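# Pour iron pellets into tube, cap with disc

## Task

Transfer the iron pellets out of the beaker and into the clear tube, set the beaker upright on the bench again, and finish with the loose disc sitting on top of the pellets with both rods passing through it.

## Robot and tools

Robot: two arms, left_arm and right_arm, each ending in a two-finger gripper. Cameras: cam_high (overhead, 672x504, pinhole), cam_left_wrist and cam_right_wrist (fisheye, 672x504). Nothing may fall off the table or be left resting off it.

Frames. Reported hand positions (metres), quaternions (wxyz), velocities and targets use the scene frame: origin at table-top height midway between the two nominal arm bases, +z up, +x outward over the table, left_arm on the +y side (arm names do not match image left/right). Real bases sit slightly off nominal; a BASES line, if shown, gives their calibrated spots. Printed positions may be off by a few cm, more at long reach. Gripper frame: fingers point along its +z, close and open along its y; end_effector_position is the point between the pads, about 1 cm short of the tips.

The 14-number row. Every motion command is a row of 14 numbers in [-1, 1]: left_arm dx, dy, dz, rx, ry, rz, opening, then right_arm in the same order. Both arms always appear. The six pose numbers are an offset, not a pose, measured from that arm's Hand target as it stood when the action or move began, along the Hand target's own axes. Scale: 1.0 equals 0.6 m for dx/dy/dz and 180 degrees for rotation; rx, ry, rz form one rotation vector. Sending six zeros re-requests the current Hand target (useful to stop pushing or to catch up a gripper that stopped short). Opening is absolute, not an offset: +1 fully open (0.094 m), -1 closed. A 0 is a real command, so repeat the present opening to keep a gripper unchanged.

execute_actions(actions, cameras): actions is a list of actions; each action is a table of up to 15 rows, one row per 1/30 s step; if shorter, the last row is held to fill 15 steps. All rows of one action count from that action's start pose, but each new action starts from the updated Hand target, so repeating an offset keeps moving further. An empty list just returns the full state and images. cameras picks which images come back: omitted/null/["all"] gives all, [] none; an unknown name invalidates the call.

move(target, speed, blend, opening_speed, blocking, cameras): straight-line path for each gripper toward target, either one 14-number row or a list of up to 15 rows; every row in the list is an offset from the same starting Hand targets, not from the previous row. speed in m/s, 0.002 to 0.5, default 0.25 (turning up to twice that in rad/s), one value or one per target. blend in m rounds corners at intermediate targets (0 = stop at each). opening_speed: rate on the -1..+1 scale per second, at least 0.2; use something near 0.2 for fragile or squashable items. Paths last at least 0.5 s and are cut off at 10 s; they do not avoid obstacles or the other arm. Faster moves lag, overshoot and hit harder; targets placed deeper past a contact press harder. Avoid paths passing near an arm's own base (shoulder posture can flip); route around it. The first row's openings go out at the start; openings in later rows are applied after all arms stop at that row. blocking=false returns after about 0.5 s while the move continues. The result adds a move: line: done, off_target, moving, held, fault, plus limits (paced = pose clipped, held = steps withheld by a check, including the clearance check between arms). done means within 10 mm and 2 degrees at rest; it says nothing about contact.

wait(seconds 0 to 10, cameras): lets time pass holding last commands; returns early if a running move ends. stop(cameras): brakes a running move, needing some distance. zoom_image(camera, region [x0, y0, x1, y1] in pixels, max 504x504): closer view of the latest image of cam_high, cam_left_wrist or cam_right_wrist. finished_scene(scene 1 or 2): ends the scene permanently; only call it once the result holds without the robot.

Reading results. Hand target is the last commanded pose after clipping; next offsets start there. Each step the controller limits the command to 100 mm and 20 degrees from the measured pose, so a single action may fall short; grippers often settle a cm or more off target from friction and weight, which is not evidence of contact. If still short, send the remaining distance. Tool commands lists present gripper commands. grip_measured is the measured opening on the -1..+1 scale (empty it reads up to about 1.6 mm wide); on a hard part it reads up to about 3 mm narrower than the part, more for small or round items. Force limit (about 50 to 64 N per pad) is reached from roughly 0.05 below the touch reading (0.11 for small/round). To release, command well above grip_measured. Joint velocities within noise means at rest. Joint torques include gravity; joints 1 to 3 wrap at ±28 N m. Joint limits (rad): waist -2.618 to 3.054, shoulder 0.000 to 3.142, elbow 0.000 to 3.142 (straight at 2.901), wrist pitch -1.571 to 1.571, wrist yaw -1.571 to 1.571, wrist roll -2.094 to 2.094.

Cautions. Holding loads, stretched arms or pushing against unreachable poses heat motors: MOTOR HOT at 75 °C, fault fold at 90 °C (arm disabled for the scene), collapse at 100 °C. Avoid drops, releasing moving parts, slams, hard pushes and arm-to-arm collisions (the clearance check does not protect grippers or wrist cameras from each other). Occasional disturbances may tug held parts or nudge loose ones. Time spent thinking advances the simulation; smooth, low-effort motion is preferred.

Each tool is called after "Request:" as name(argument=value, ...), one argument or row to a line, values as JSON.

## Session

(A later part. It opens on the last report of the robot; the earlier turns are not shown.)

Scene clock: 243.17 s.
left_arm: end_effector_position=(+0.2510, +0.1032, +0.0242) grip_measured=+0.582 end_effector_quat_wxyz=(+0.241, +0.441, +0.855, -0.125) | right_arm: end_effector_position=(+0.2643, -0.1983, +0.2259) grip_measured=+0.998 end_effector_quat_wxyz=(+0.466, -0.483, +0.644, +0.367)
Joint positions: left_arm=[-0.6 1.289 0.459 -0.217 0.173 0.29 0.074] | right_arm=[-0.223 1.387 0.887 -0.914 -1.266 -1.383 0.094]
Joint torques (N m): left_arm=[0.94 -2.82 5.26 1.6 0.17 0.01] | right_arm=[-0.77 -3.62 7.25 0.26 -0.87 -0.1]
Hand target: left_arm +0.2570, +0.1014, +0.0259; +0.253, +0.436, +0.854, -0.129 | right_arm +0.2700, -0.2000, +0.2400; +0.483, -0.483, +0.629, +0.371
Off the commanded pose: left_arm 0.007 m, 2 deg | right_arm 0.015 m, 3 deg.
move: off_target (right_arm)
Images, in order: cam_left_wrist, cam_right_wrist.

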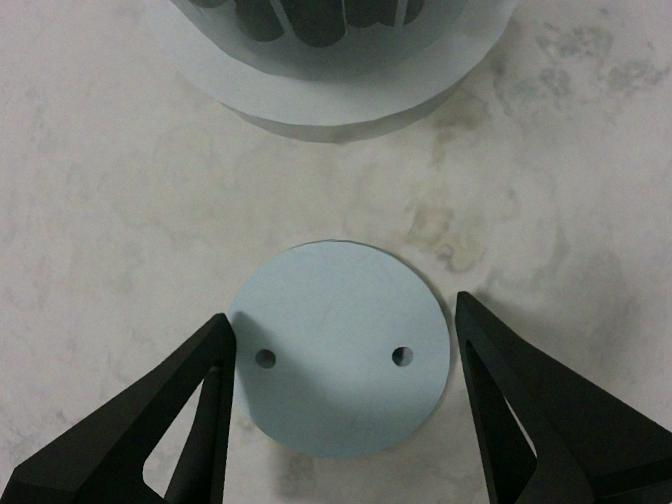

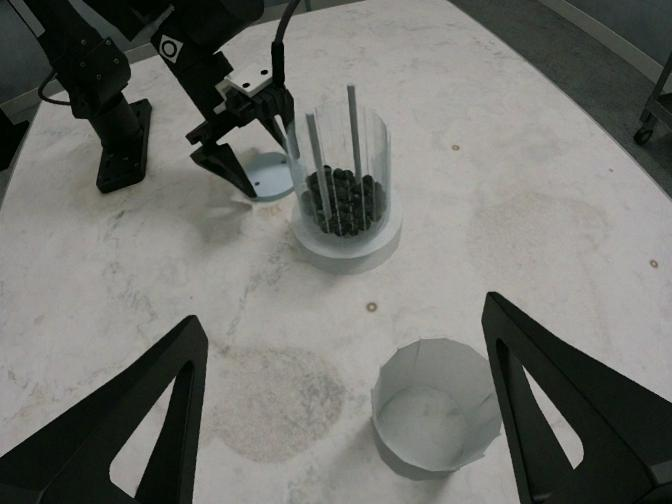

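Request:
move(
  target=[
    [0, 0, 0, 0, 0, 0, 1.0, 0, 0, 0, 0, 0, 0, 1.0],
    [0.0177, 0.0075, 0.0074, 0, 0, 0, 1.0, 0, 0, 0, 0, 0, 0, 1.0],
  ],
  speed=0.04,
  opening_speed=0.6,
  cameras=["cam_left_wrist", "cam_right_wrist"],
)

Request:
zoom_image(
  camera="cam_right_wrist",
  region=[200, 100, 340, 220],
)

Scene clock: 248.70 s.
left_arm: end_effector_position=(+0.2521, +0.1121, +0.0152) grip_measured=+0.998 end_effector_quat_wxyz=(+0.242, +0.434, +0.859, -0.122) | right_arm: end_effector_position=(+0.2641, -0.1983, +0.2259) grip_measured=+0.998 end_effector_quat_wxyz=(+0.465, -0.483, +0.644, +0.368)
Joint positions: left_arm=[-0.566 1.298 0.422 -0.174 0.181 0.303 0.094] | right_arm=[-0.223 1.387 0.887 -0.915 -1.266 -1.383 0.094]
Joint torques (N m): left_arm=[0.51 -2.59 4.97 1.58 0.2 0.06] | right_arm=[-0.77 -3.51 7.28 0.25 -0.91 -0.08]
Hand target: left_arm +0.2568, +0.1093, +0.0164; +0.253, +0.436, +0.854, -0.129 | right_arm +0.2700, -0.2000, +0.2400; +0.483, -0.483, +0.629, +0.371
Off the commanded pose: left_arm 0.006 m, 2 deg | right_arm 0.015 m, 3 deg.
move: off_target (right_arm)
Images, in order: cam_left_wrist, cam_right_wrist.

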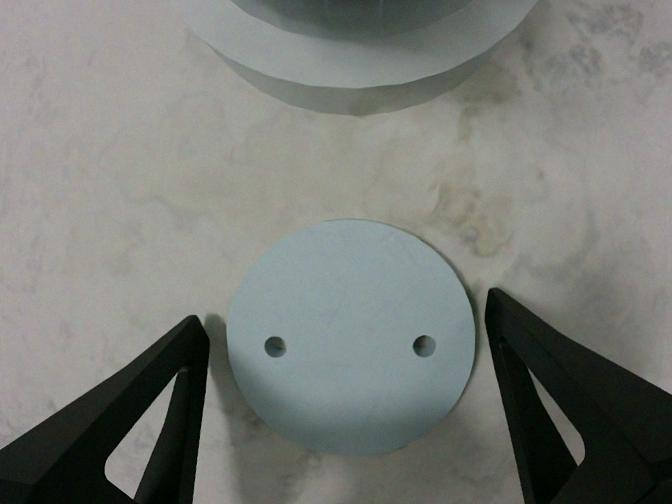

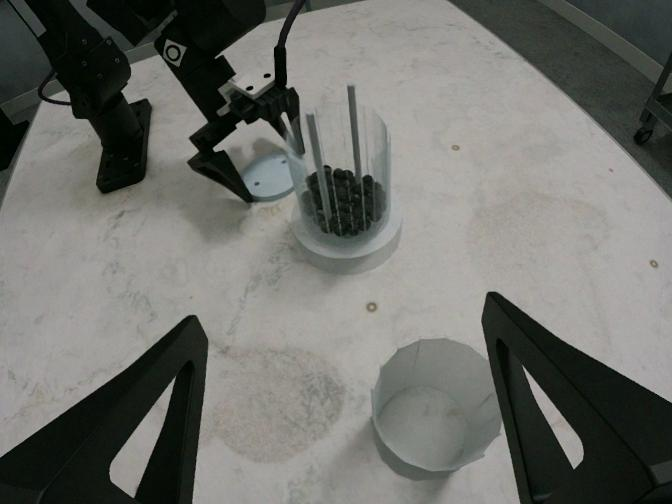

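Scaled by 3.600 from the camera's 672x504 image, which has a finer 960x720 frame.

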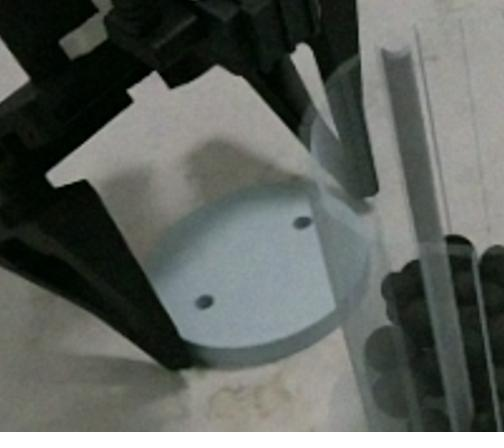

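Request:
move(
  target=[0, 0, 0, 0, 0, 0, 0.58, 0, 0, 0, 0, 0, 0, 1.0],
  speed=0.04,
  opening_speed=0.3,
  cameras=["cam_left_wrist", "cam_right_wrist"],
)

Request:
zoom_image(
  camera="cam_left_wrist",
  region=[200, 210, 490, 460],
)

Scene clock: 251.57 s.
left_arm: end_effector_position=(+0.2522, +0.1117, +0.0154) grip_measured=+0.642 end_effector_quat_wxyz=(+0.243, +0.434, +0.859, -0.123) | right_arm: end_effector_position=(+0.2641, -0.1983, +0.2259) grip_measured=+0.998 end_effector_quat_wxyz=(+0.465, -0.483, +0.644, +0.368)
Joint positions: left_arm=[-0.566 1.298 0.422 -0.172 0.183 0.303 0.077] | right_arm=[-0.223 1.387 0.887 -0.915 -1.266 -1.383 0.094]
Joint torques (N m): left_arm=[0.72 -2.51 5.16 1.62 0.27 0.09] | right_arm=[-0.77 -3.66 7.32 0.23 -0.89 -0.1]
Hand target: left_arm +0.2568, +0.1093, +0.0164; +0.253, +0.436, +0.854, -0.129 | right_arm +0.2700, -0.2000, +0.2400; +0.483, -0.483, +0.629, +0.371
Off the commanded pose: left_arm 0.005 m, 1 deg | right_arm 0.015 m, 3 deg.
move: off_target (right_arm)
Images, in order: cam_left_wrist, cam_right_wrist.

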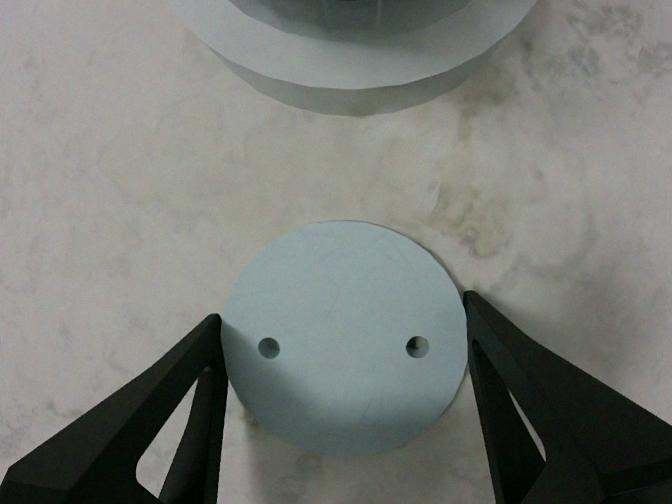

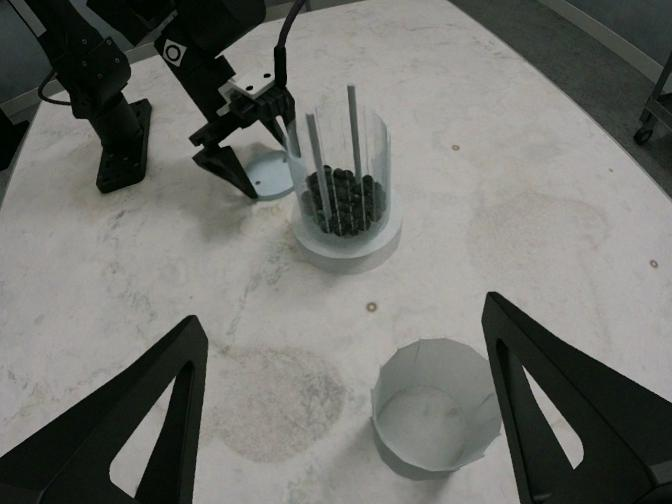

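Scaled by 1.738 from the camera's 672x504 image, which has a finer 960x720 frame.

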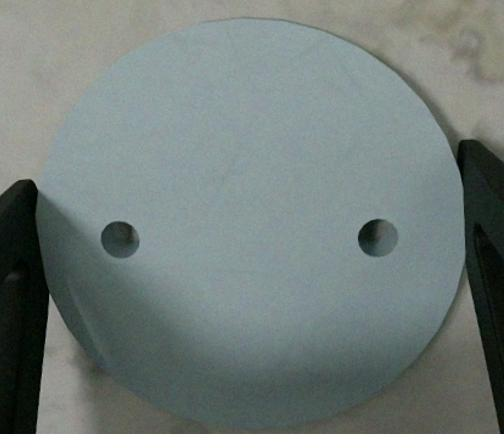

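Request:
move(
  target=[
    [-0.1815, 0, -0.2796, 0, 0, 0, 0.58, 0, 0, 0, 0, 0, 0, 1.0],
    [-0.2932, -0.0508, -0.2162, 0, 0, 0, 0.58, 0, 0, 0, 0, 0, 0, 1.0],
  ],
  speed=0.12,
  blend=[0.03, 0],
)

Request:
zoom_image(
  camera="cam_right_wrist",
  region=[230, 20, 440, 200],
)

Scene clock: 256.80 s.
left_arm: end_effector_position=(+0.2699, +0.0371, +0.2080) grip_measured=+0.642 end_effector_quat_wxyz=(+0.232, +0.444, +0.857, -0.120) | right_arm: end_effector_position=(+0.2641, -0.1983, +0.2259) grip_measured=+0.998 end_effector_quat_wxyz=(+0.465, -0.483, +0.644, +0.368)
Joint positions: left_arm=[-0.775 1.371 1.292 -0.968 0.083 0.142 0.077] | right_arm=[-0.223 1.387 0.887 -0.915 -1.266 -1.383 0.094]
Joint torques (N m): left_arm=[-0.55 -4.41 8.98 1.49 0.02 -0.11] | right_arm=[-0.75 -3.55 7.21 0.23 -0.89 -0.11]
Hand target: left_arm +0.2773, +0.0290, +0.2210; +0.253, +0.436, +0.854, -0.129 | right_arm +0.2700, -0.2000, +0.2400; +0.483, -0.483, +0.629, +0.371
Off the commanded pose: left_arm 0.017 m, 3 deg | right_arm 0.015 m, 3 deg.
move: off_target (left_arm, right_arm)

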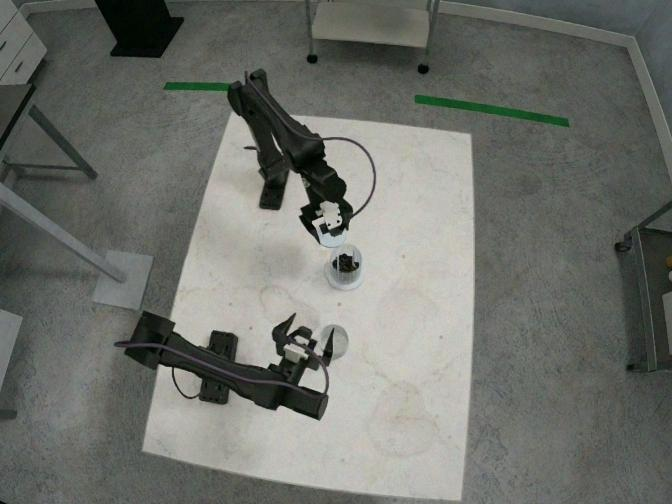

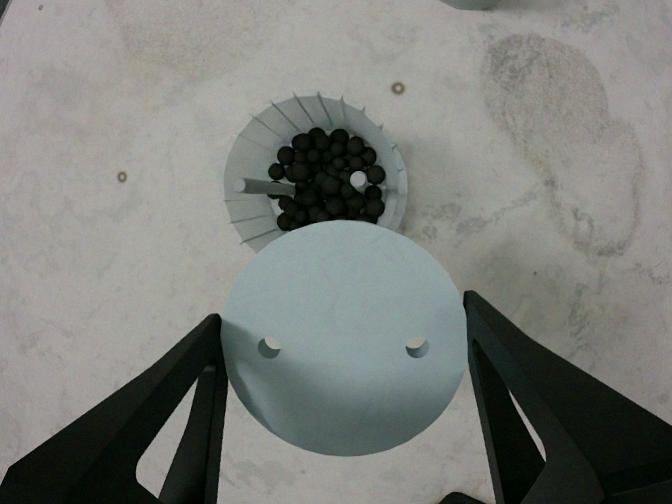

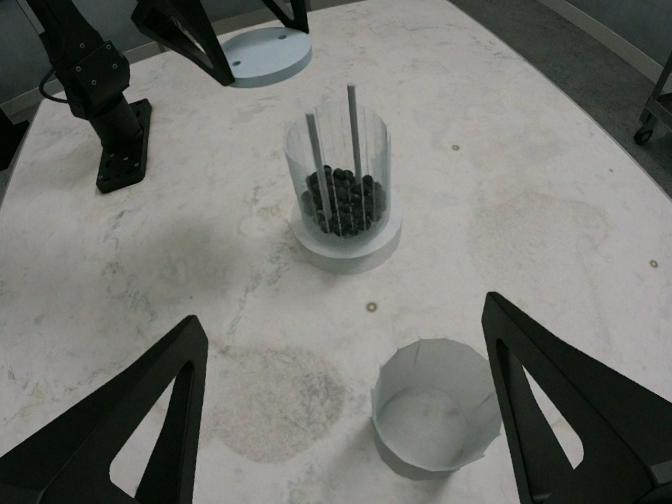

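Scaled by 2.400 from the camera's 672x504 image, which has a finer 960x720 frame.

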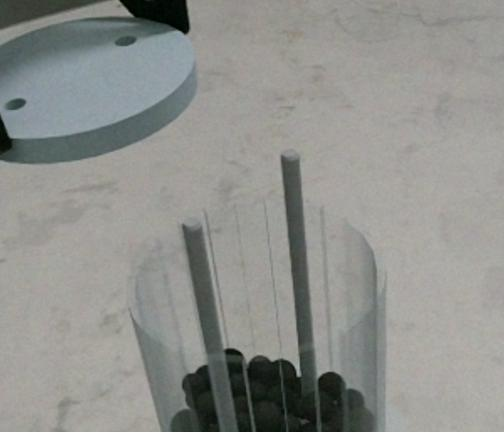

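Request:
zoom_image(
  camera="cam_left_wrist",
  region=[215, 80, 425, 270],
)

Request:
zoom_image(
  camera="cam_left_wrist",
  region=[210, 210, 480, 460],
)

Scaled by 2.400 from the camera's 672x504 image, which has a finer 960x720 frame.

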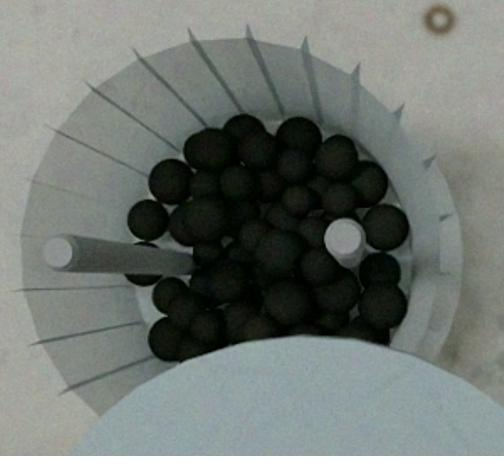

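Scaled by 1.867 from the camera's 672x504 image, which has a finer 960x720 frame.

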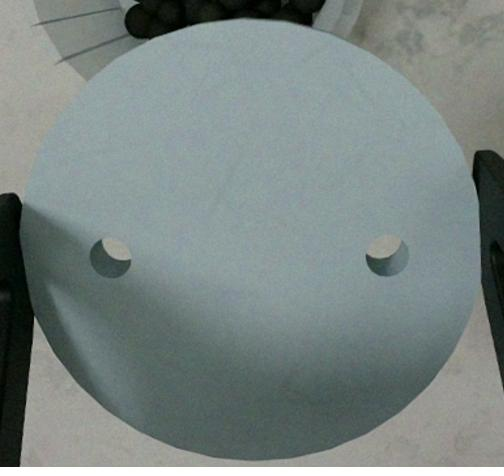

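Request:
move(
  target=[-0.0765, 0.0242, 0.0498, 0, 0, 0, 0.58, 0, 0, 0, 0, 0, 0, 1.0],
  speed=0.06,
)

Request:
zoom_image(
  camera="cam_right_wrist",
  region=[230, 0, 440, 180],
)

Request:
zoom_image(
  camera="cam_left_wrist",
  region=[210, 210, 480, 460],
)

Scene clock: 264.73 s.
left_arm: end_effector_position=(+0.3090, +0.0018, +0.2086) grip_measured=+0.642 end_effector_quat_wxyz=(+0.228, +0.440, +0.860, -0.118) | right_arm: end_effector_position=(+0.2641, -0.1983, +0.2259) grip_measured=+0.998 end_effector_quat_wxyz=(+0.465, -0.483, +0.644, +0.368)
Joint positions: left_arm=[-0.767 1.577 1.484 -0.964 0.083 0.141 0.077] | right_arm=[-0.223 1.387 0.887 -0.915 -1.266 -1.383 0.094]
Joint torques (N m): left_arm=[0.61 -6.06 8.91 1.57 0.12 0.05] | right_arm=[-0.75 -3.64 7.23 0.22 -0.87 -0.12]
Hand target: left_arm +0.3212, -0.0068, +0.2209; +0.253, +0.436, +0.854, -0.129 | right_arm +0.2700, -0.2000, +0.2400; +0.483, -0.483, +0.629, +0.371
Off the commanded pose: left_arm 0.019 m, 3 deg | right_arm 0.015 m, 3 deg.
move: off_target (left_arm, right_arm)

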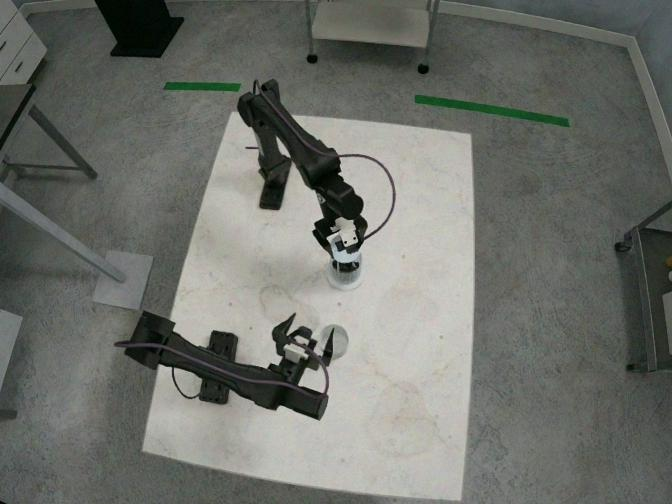

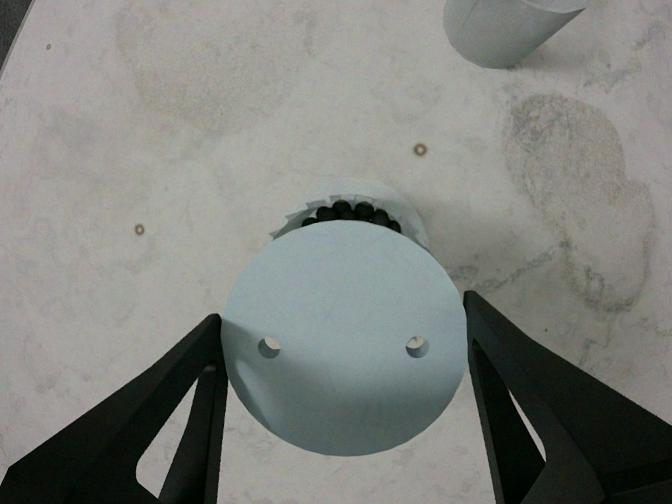

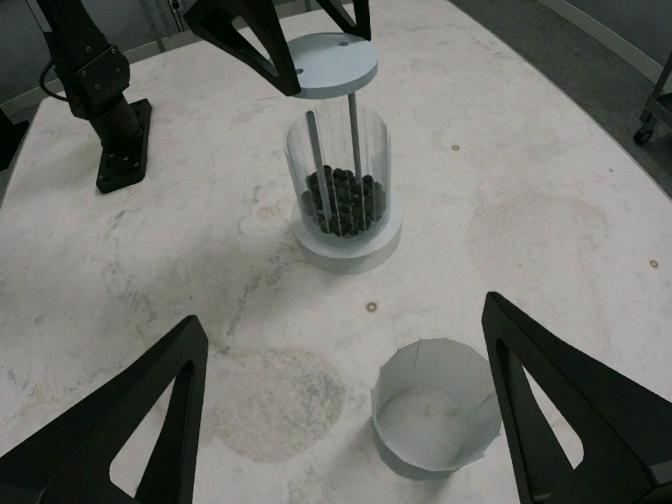

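Scaled by 2.400 from the camera's 672x504 image, which has a finer 960x720 frame.

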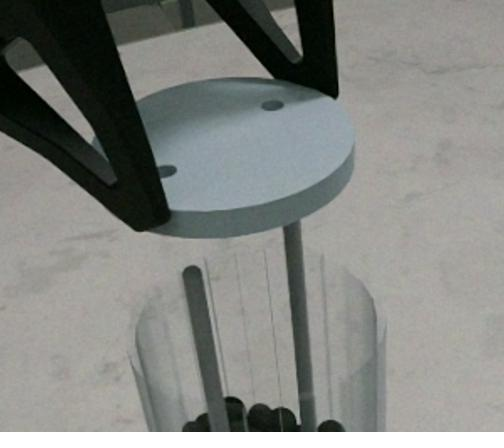

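Scaled by 1.867 from the camera's 672x504 image, which has a finer 960x720 frame.

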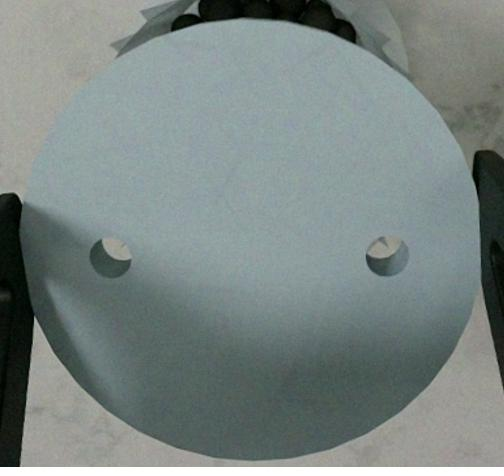

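Request:
zoom_image(
  camera="cam_right_wrist",
  region=[280, 20, 390, 130],
)

Scaled by 4.582 from the camera's 672x504 image, which has a finer 960x720 frame.

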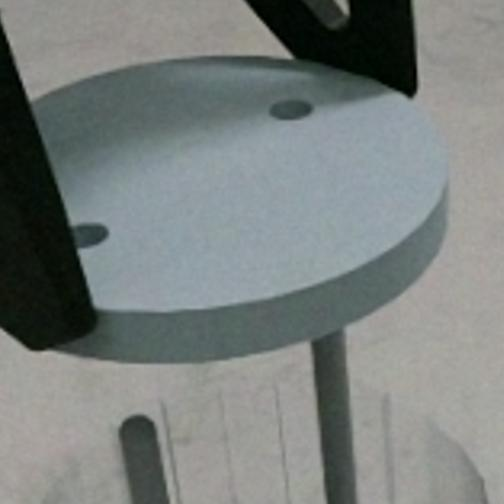

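Request:
move(
  target=[0.0171, 0.0047, 0.0326, 0, 0, 0, 0.58, 0, 0, 0, 0, 0, 0, 1.0],
  speed=0.04,
  cameras=["cam_left_wrist", "cam_right_wrist"],
)

Request:
zoom_image(
  camera="cam_right_wrist",
  region=[280, 20, 390, 130],
)

Request:
zoom_image(
  camera="cam_left_wrist",
  region=[210, 210, 480, 460],
)

Scene clock: 269.30 s.
left_arm: end_effector_position=(+0.3157, -0.0014, +0.1982) grip_measured=+0.642 end_effector_quat_wxyz=(+0.240, +0.437, +0.859, -0.121) | right_arm: end_effector_position=(+0.2641, -0.1983, +0.2259) grip_measured=+0.998 end_effector_quat_wxyz=(+0.465, -0.483, +0.644, +0.368)
Joint positions: left_arm=[-0.761 1.577 1.43 -0.886 0.083 0.141 0.077] | right_arm=[-0.223 1.387 0.887 -0.915 -1.266 -1.383 0.094]
Joint torques (N m): left_arm=[0.64 -6.12 6.05 1.76 0.14 0.07] | right_arm=[-0.72 -3.54 7.32 0.25 -0.9 -0.13]
Hand target: left_arm +0.3247, -0.0068, +0.1989; +0.253, +0.436, +0.854, -0.129 | right_arm +0.2700, -0.2000, +0.2400; +0.483, -0.483, +0.629, +0.371
Off the commanded pose: left_arm 0.011 m, 2 deg | right_arm 0.015 m, 3 deg.
move: off_target (left_arm, right_arm)
Images, in order: cam_left_wrist, cam_right_wrist.

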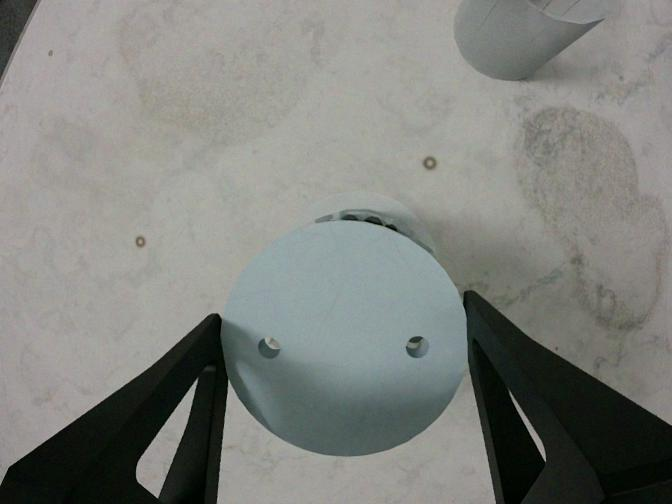

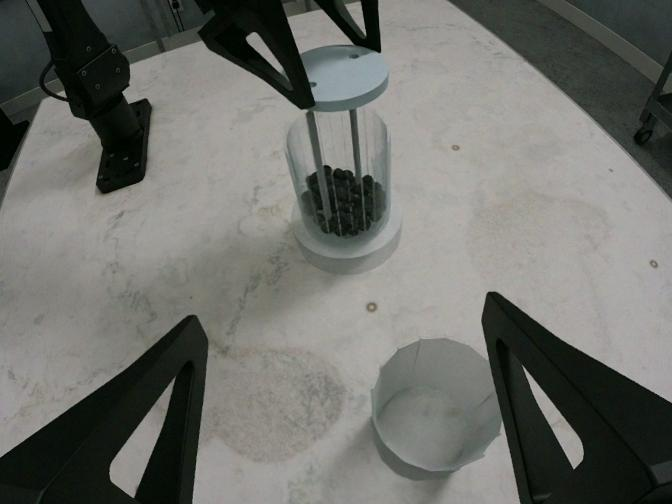

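Scaled by 4.582 from the camera's 672x504 image, which has a finer 960x720 frame.

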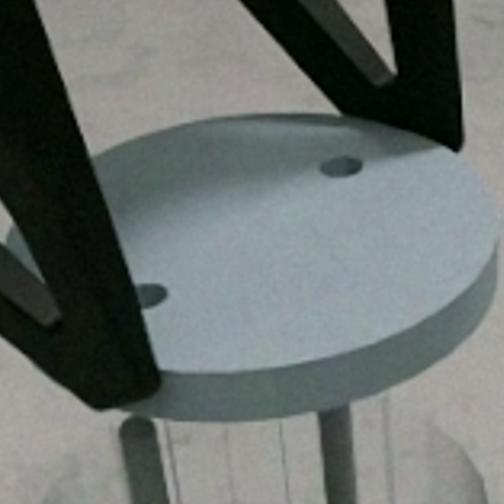

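Scaled by 1.867 from the camera's 672x504 image, which has a finer 960x720 frame.

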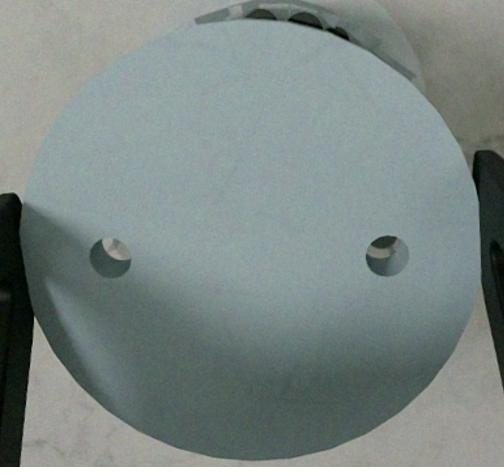

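Request:
zoom_image(
  camera="cam_left_wrist",
  region=[250, 330, 290, 370],
)

Request:
zoom_image(
  camera="cam_left_wrist",
  region=[398, 328, 438, 368],
)

Scaled by 12.600 from the camera's 672x504 image, which has a finer 960x720 frame.

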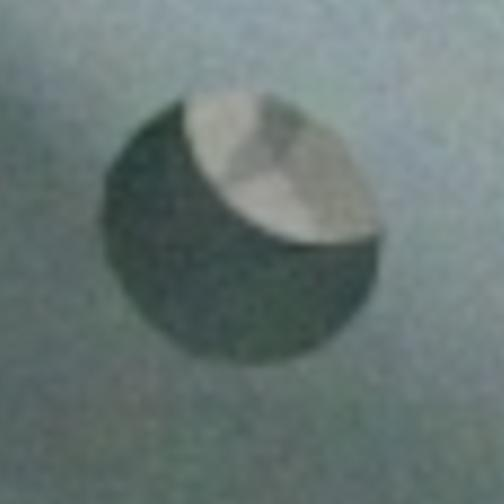

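Scaled by 12.600 from the camera's 672x504 image, which has a finer 960x720 frame.

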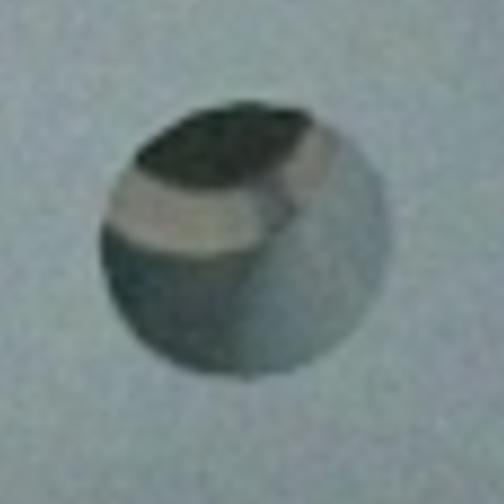

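Request:
move(
  target=[0.0047, -0.0032, -0.009, 0, 0, 0, 0.58, 0, 0, 0, 0, 0, 0, 1.0],
  speed=0.03,
  cameras=["cam_left_wrist", "cam_right_wrist"],
)

Request:
zoom_image(
  camera="cam_right_wrist",
  region=[280, 20, 390, 130],
)

Scene clock: 272.60 s.
left_arm: end_effector_position=(+0.3148, -0.0006, +0.1955) grip_measured=+0.642 end_effector_quat_wxyz=(+0.237, +0.437, +0.859, -0.120) | right_arm: end_effector_position=(+0.2641, -0.1983, +0.2259) grip_measured=+0.998 end_effector_quat_wxyz=(+0.465, -0.483, +0.644, +0.368)
Joint positions: left_arm=[-0.761 1.577 1.422 -0.884 0.083 0.141 0.077] | right_arm=[-0.223 1.387 0.887 -0.915 -1.266 -1.383 0.094]
Joint torques (N m): left_arm=[0.54 -7.77 6.2 1.56 0.1 0.05] | right_arm=[-0.79 -3.66 7.38 0.25 -0.89 -0.09]
Hand target: left_arm +0.3201, -0.0036, +0.2019; +0.253, +0.436, +0.854, -0.129 | right_arm +0.2700, -0.2000, +0.2400; +0.483, -0.483, +0.629, +0.371
Off the commanded pose: left_arm 0.009 m, 2 deg | right_arm 0.015 m, 3 deg.
move: off_target (right_arm)
Images, in order: cam_left_wrist, cam_right_wrist.

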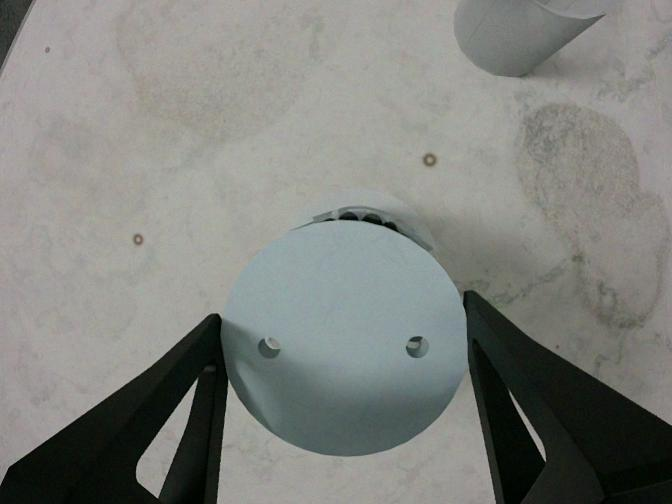

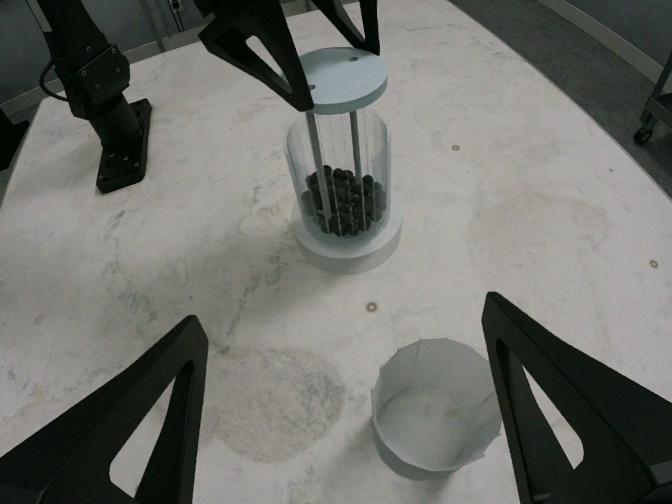

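Scaled by 4.582 from the camera's 672x504 image, which has a finer 960x720 frame.

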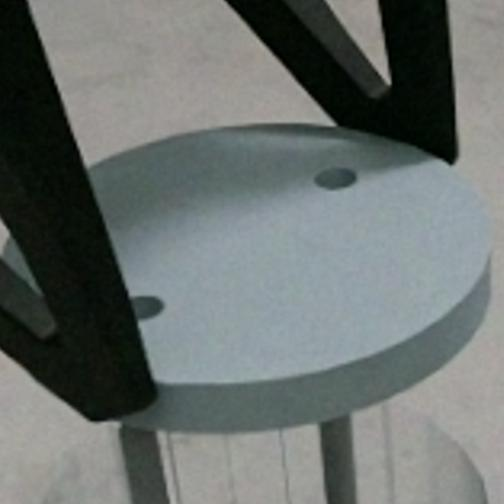

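Request:
move(
  target=[0.0088, -0.0068, -0.0065, 0, -0.01, 0, 0.58, 0, 0, 0, 0, 0, 0, 1.0],
  speed=0.03,
  cameras=["cam_left_wrist", "cam_right_wrist"],
)

Request:
zoom_image(
  camera="cam_right_wrist",
  region=[280, 20, 390, 130],
)

Scene clock: 282.37 s.
left_arm: end_effector_position=(+0.3107, +0.0043, +0.1826) grip_measured=+0.642 end_effector_quat_wxyz=(+0.232, +0.439, +0.860, -0.118) | right_arm: end_effector_position=(+0.2641, -0.1983, +0.2259) grip_measured=+0.998 end_effector_quat_wxyz=(+0.465, -0.483, +0.644, +0.368)
Joint positions: left_arm=[-0.759 1.559 1.358 -0.849 0.083 0.145 0.077] | right_arm=[-0.223 1.387 0.887 -0.915 -1.266 -1.383 0.094]
Joint torques (N m): left_arm=[-0.47 -10.65 6.26 1.65 0.2 0.03] | right_arm=[-0.75 -3.55 7.3 0.27 -0.89 -0.12]
Hand target: left_arm +0.3129, -0.0007, +0.2023; +0.266, +0.434, +0.850, -0.136 | right_arm +0.2700, -0.2000, +0.2400; +0.483, -0.483, +0.629, +0.371
Off the commanded pose: left_arm 0.020 m, 5 deg | right_arm 0.015 m, 3 deg.
move: off_target (left_arm, right_arm)
Images, in order: cam_left_wrist, cam_right_wrist.

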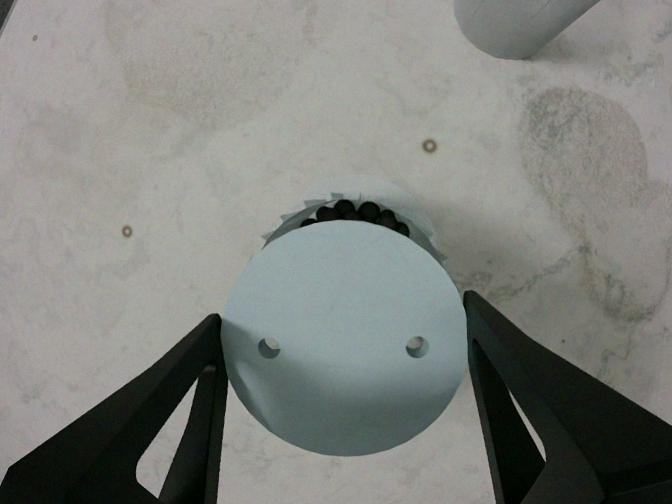

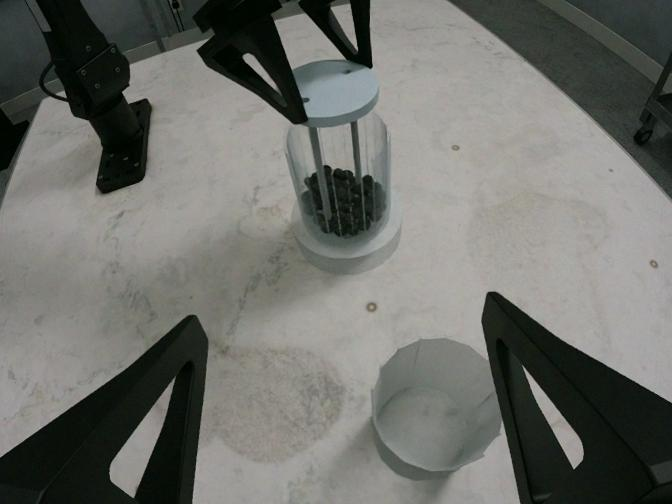

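Scaled by 4.582 from the camera's 672x504 image, which has a finer 960x720 frame.

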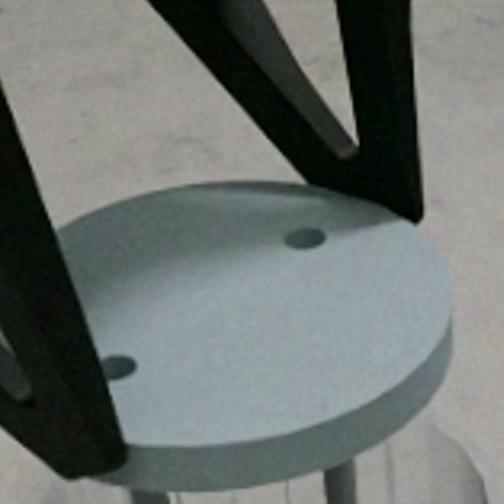

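Request:
zoom_image(
  camera="cam_left_wrist",
  region=[250, 328, 290, 368],
)

Request:
zoom_image(
  camera="cam_left_wrist",
  region=[398, 326, 438, 366],
)

Request:
zoom_image(
  camera="cam_left_wrist",
  region=[240, 160, 460, 270],
)

Scaled by 12.600 from the camera's 672x504 image, which has a finer 960x720 frame.

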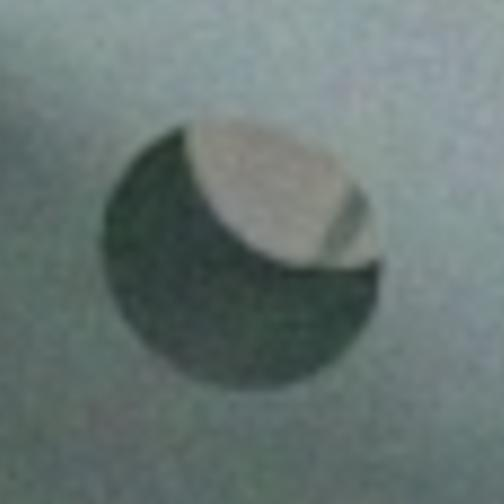

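Scaled by 12.600 from the camera's 672x504 image, which has a finer 960x720 frame.

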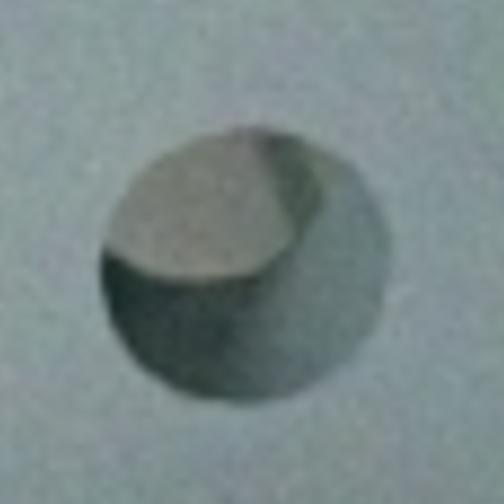

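Scaled by 2.291 from the camera's 672x504 image, which has a finer 960x720 frame.

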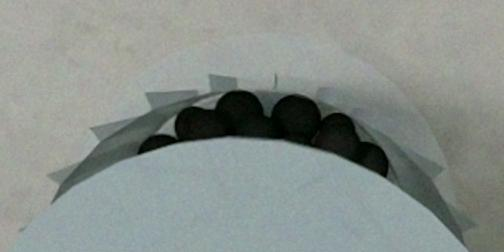

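Request:
move(
  target=[-0.0068, -0.0088, 0.0027, 0, -0.005, 0, 0.58, 0, 0, 0, 0, 0, 0, 1.0],
  speed=0.03,
  cameras=["cam_left_wrist", "cam_right_wrist"],
)

Request:
zoom_image(
  camera="cam_right_wrist",
  region=[280, 40, 390, 150],
)

Request:
zoom_image(
  camera="cam_left_wrist",
  region=[250, 328, 290, 368],
)

Request:
zoom_image(
  camera="cam_left_wrist",
  region=[398, 326, 438, 366],
)

Scene clock: 290.77 s.
left_arm: end_effector_position=(+0.3097, -0.0007, +0.1828) grip_measured=+0.642 end_effector_quat_wxyz=(+0.238, +0.440, +0.858, -0.122) | right_arm: end_effector_position=(+0.2641, -0.1983, +0.2259) grip_measured=+0.998 end_effector_quat_wxyz=(+0.465, -0.483, +0.644, +0.368)
Joint positions: left_arm=[-0.77 1.559 1.352 -0.829 0.083 0.138 0.077] | right_arm=[-0.223 1.387 0.887 -0.915 -1.266 -1.383 0.094]
Joint torques (N m): left_arm=[-0.57 -10.81 6.27 1.71 0.12 -0.12] | right_arm=[-0.73 -3.59 7.25 0.25 -0.89 -0.1]
Hand target: left_arm +0.3111, -0.0073, +0.2033; +0.273, +0.432, +0.848, -0.139 | right_arm +0.2700, -0.2000, +0.2400; +0.483, -0.483, +0.629, +0.371
Off the commanded pose: left_arm 0.022 m, 5 deg | right_arm 0.015 m, 3 deg.
move: off_target (left_arm, right_arm)
Images, in order: cam_left_wrist, cam_right_wrist.

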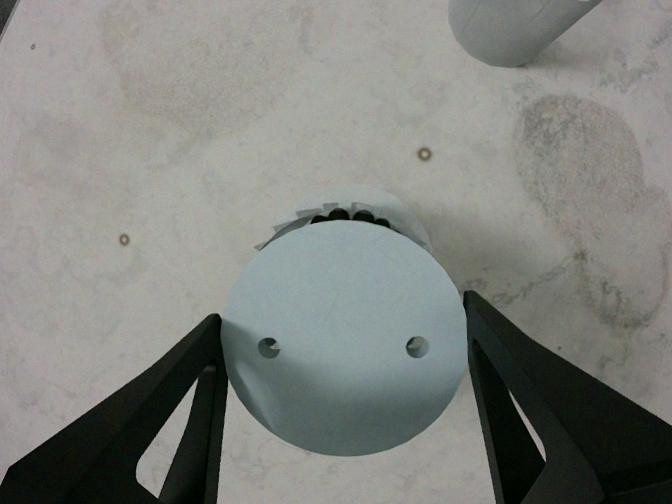

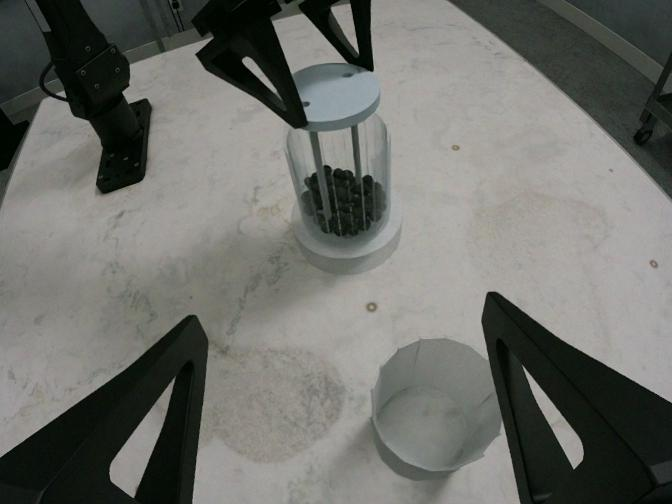

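Scaled by 4.582 from the camera's 672x504 image, which has a finer 960x720 frame.

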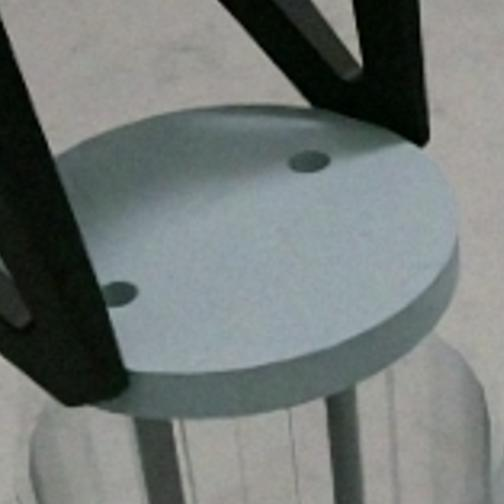

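Scaled by 12.600 from the camera's 672x504 image, which has a finer 960x720 frame.

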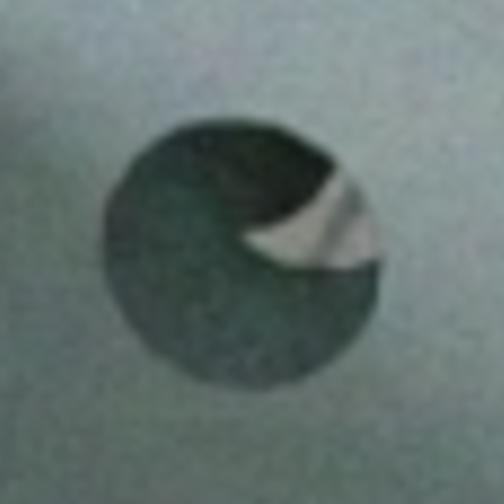

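Scaled by 12.600 from the camera's 672x504 image, which has a finer 960x720 frame.

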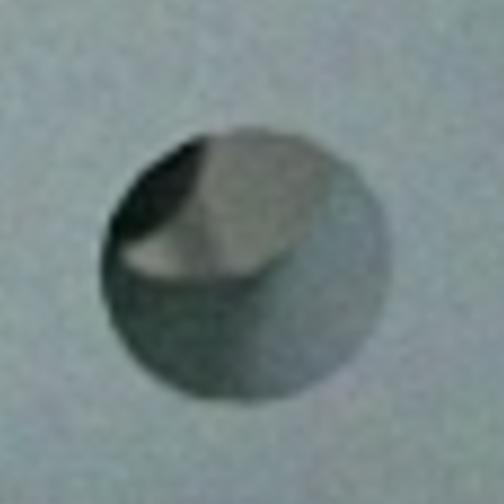

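Request:
move(
  target=[0.0023, 0.0167, -0.0017, 0, 0, 0, 0.58, 0, 0, 0, 0, 0, 0, 1.0],
  speed=0.02,
  cameras=["cam_left_wrist", "cam_right_wrist"],
)

Request:
zoom_image(
  camera="cam_left_wrist",
  region=[250, 328, 290, 368],
)

Request:
zoom_image(
  camera="cam_left_wrist",
  region=[398, 326, 438, 366],
)

Request:
zoom_image(
  camera="cam_right_wrist",
  region=[280, 40, 390, 150],
)

Scene clock: 295.37 s.
left_arm: end_effector_position=(+0.3160, +0.0053, +0.1829) grip_measured=+0.642 end_effector_quat_wxyz=(+0.238, +0.429, +0.863, -0.122) | right_arm: end_effector_position=(+0.2641, -0.1983, +0.2259) grip_measured=+0.998 end_effector_quat_wxyz=(+0.466, -0.484, +0.644, +0.368)
Joint positions: left_arm=[-0.746 1.559 1.352 -0.829 0.089 0.136 0.077] | right_arm=[-0.223 1.387 0.887 -0.915 -1.266 -1.384 0.094]
Joint torques (N m): left_arm=[0.47 -10.77 6.26 1.67 0.16 0.06] | right_arm=[-0.83 -3.59 7.19 0.25 -0.87 -0.09]
Hand target: left_arm +0.3182, +0.0000, +0.2033; +0.273, +0.432, +0.848, -0.139 | right_arm +0.2700, -0.2000, +0.2400; +0.483, -0.483, +0.629, +0.371
Off the commanded pose: left_arm 0.021 m, 5 deg | right_arm 0.015 m, 3 deg.
move: off_target (left_arm, right_arm)
Images, in order: cam_left_wrist, cam_right_wrist.

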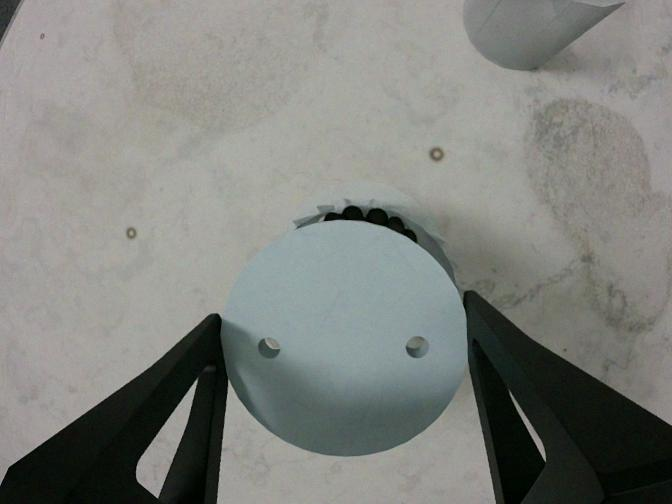

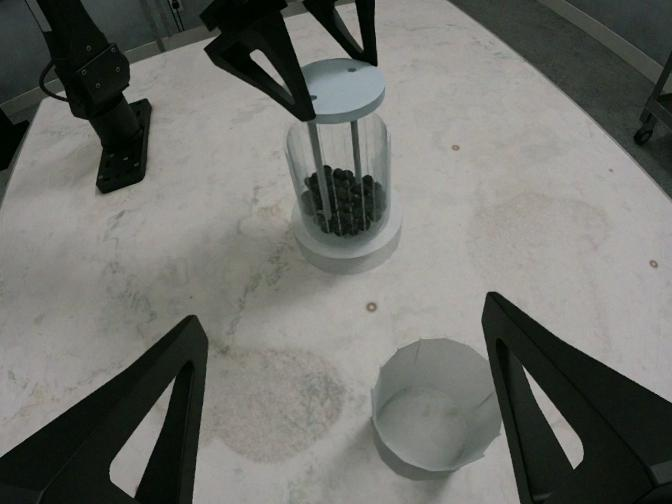

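Scaled by 12.600 from the camera's 672x504 image, which has a finer 960x720 frame.

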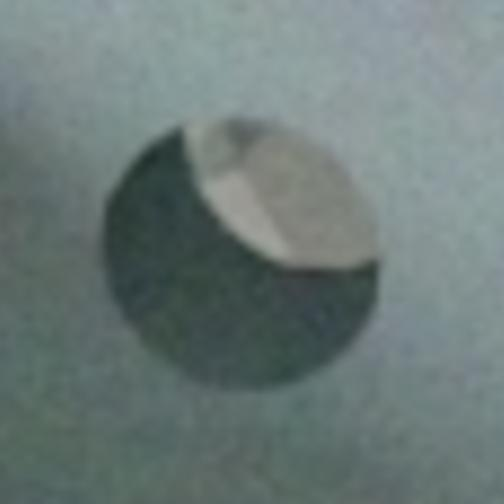

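Scaled by 12.600 from the camera's 672x504 image, which has a finer 960x720 frame.

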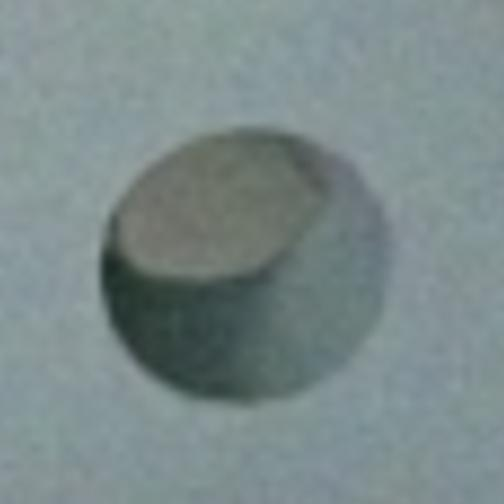

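Scaled by 4.582 from the camera's 672x504 image, which has a finer 960x720 frame.

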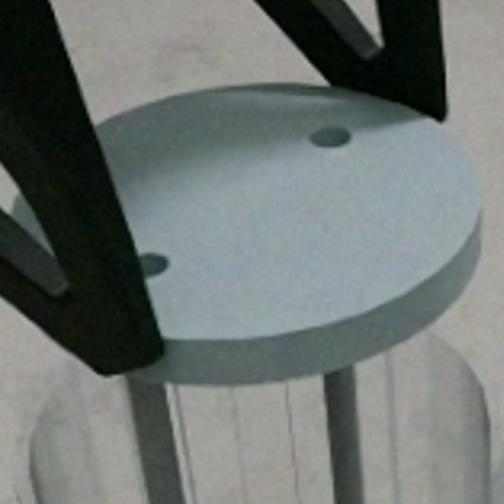

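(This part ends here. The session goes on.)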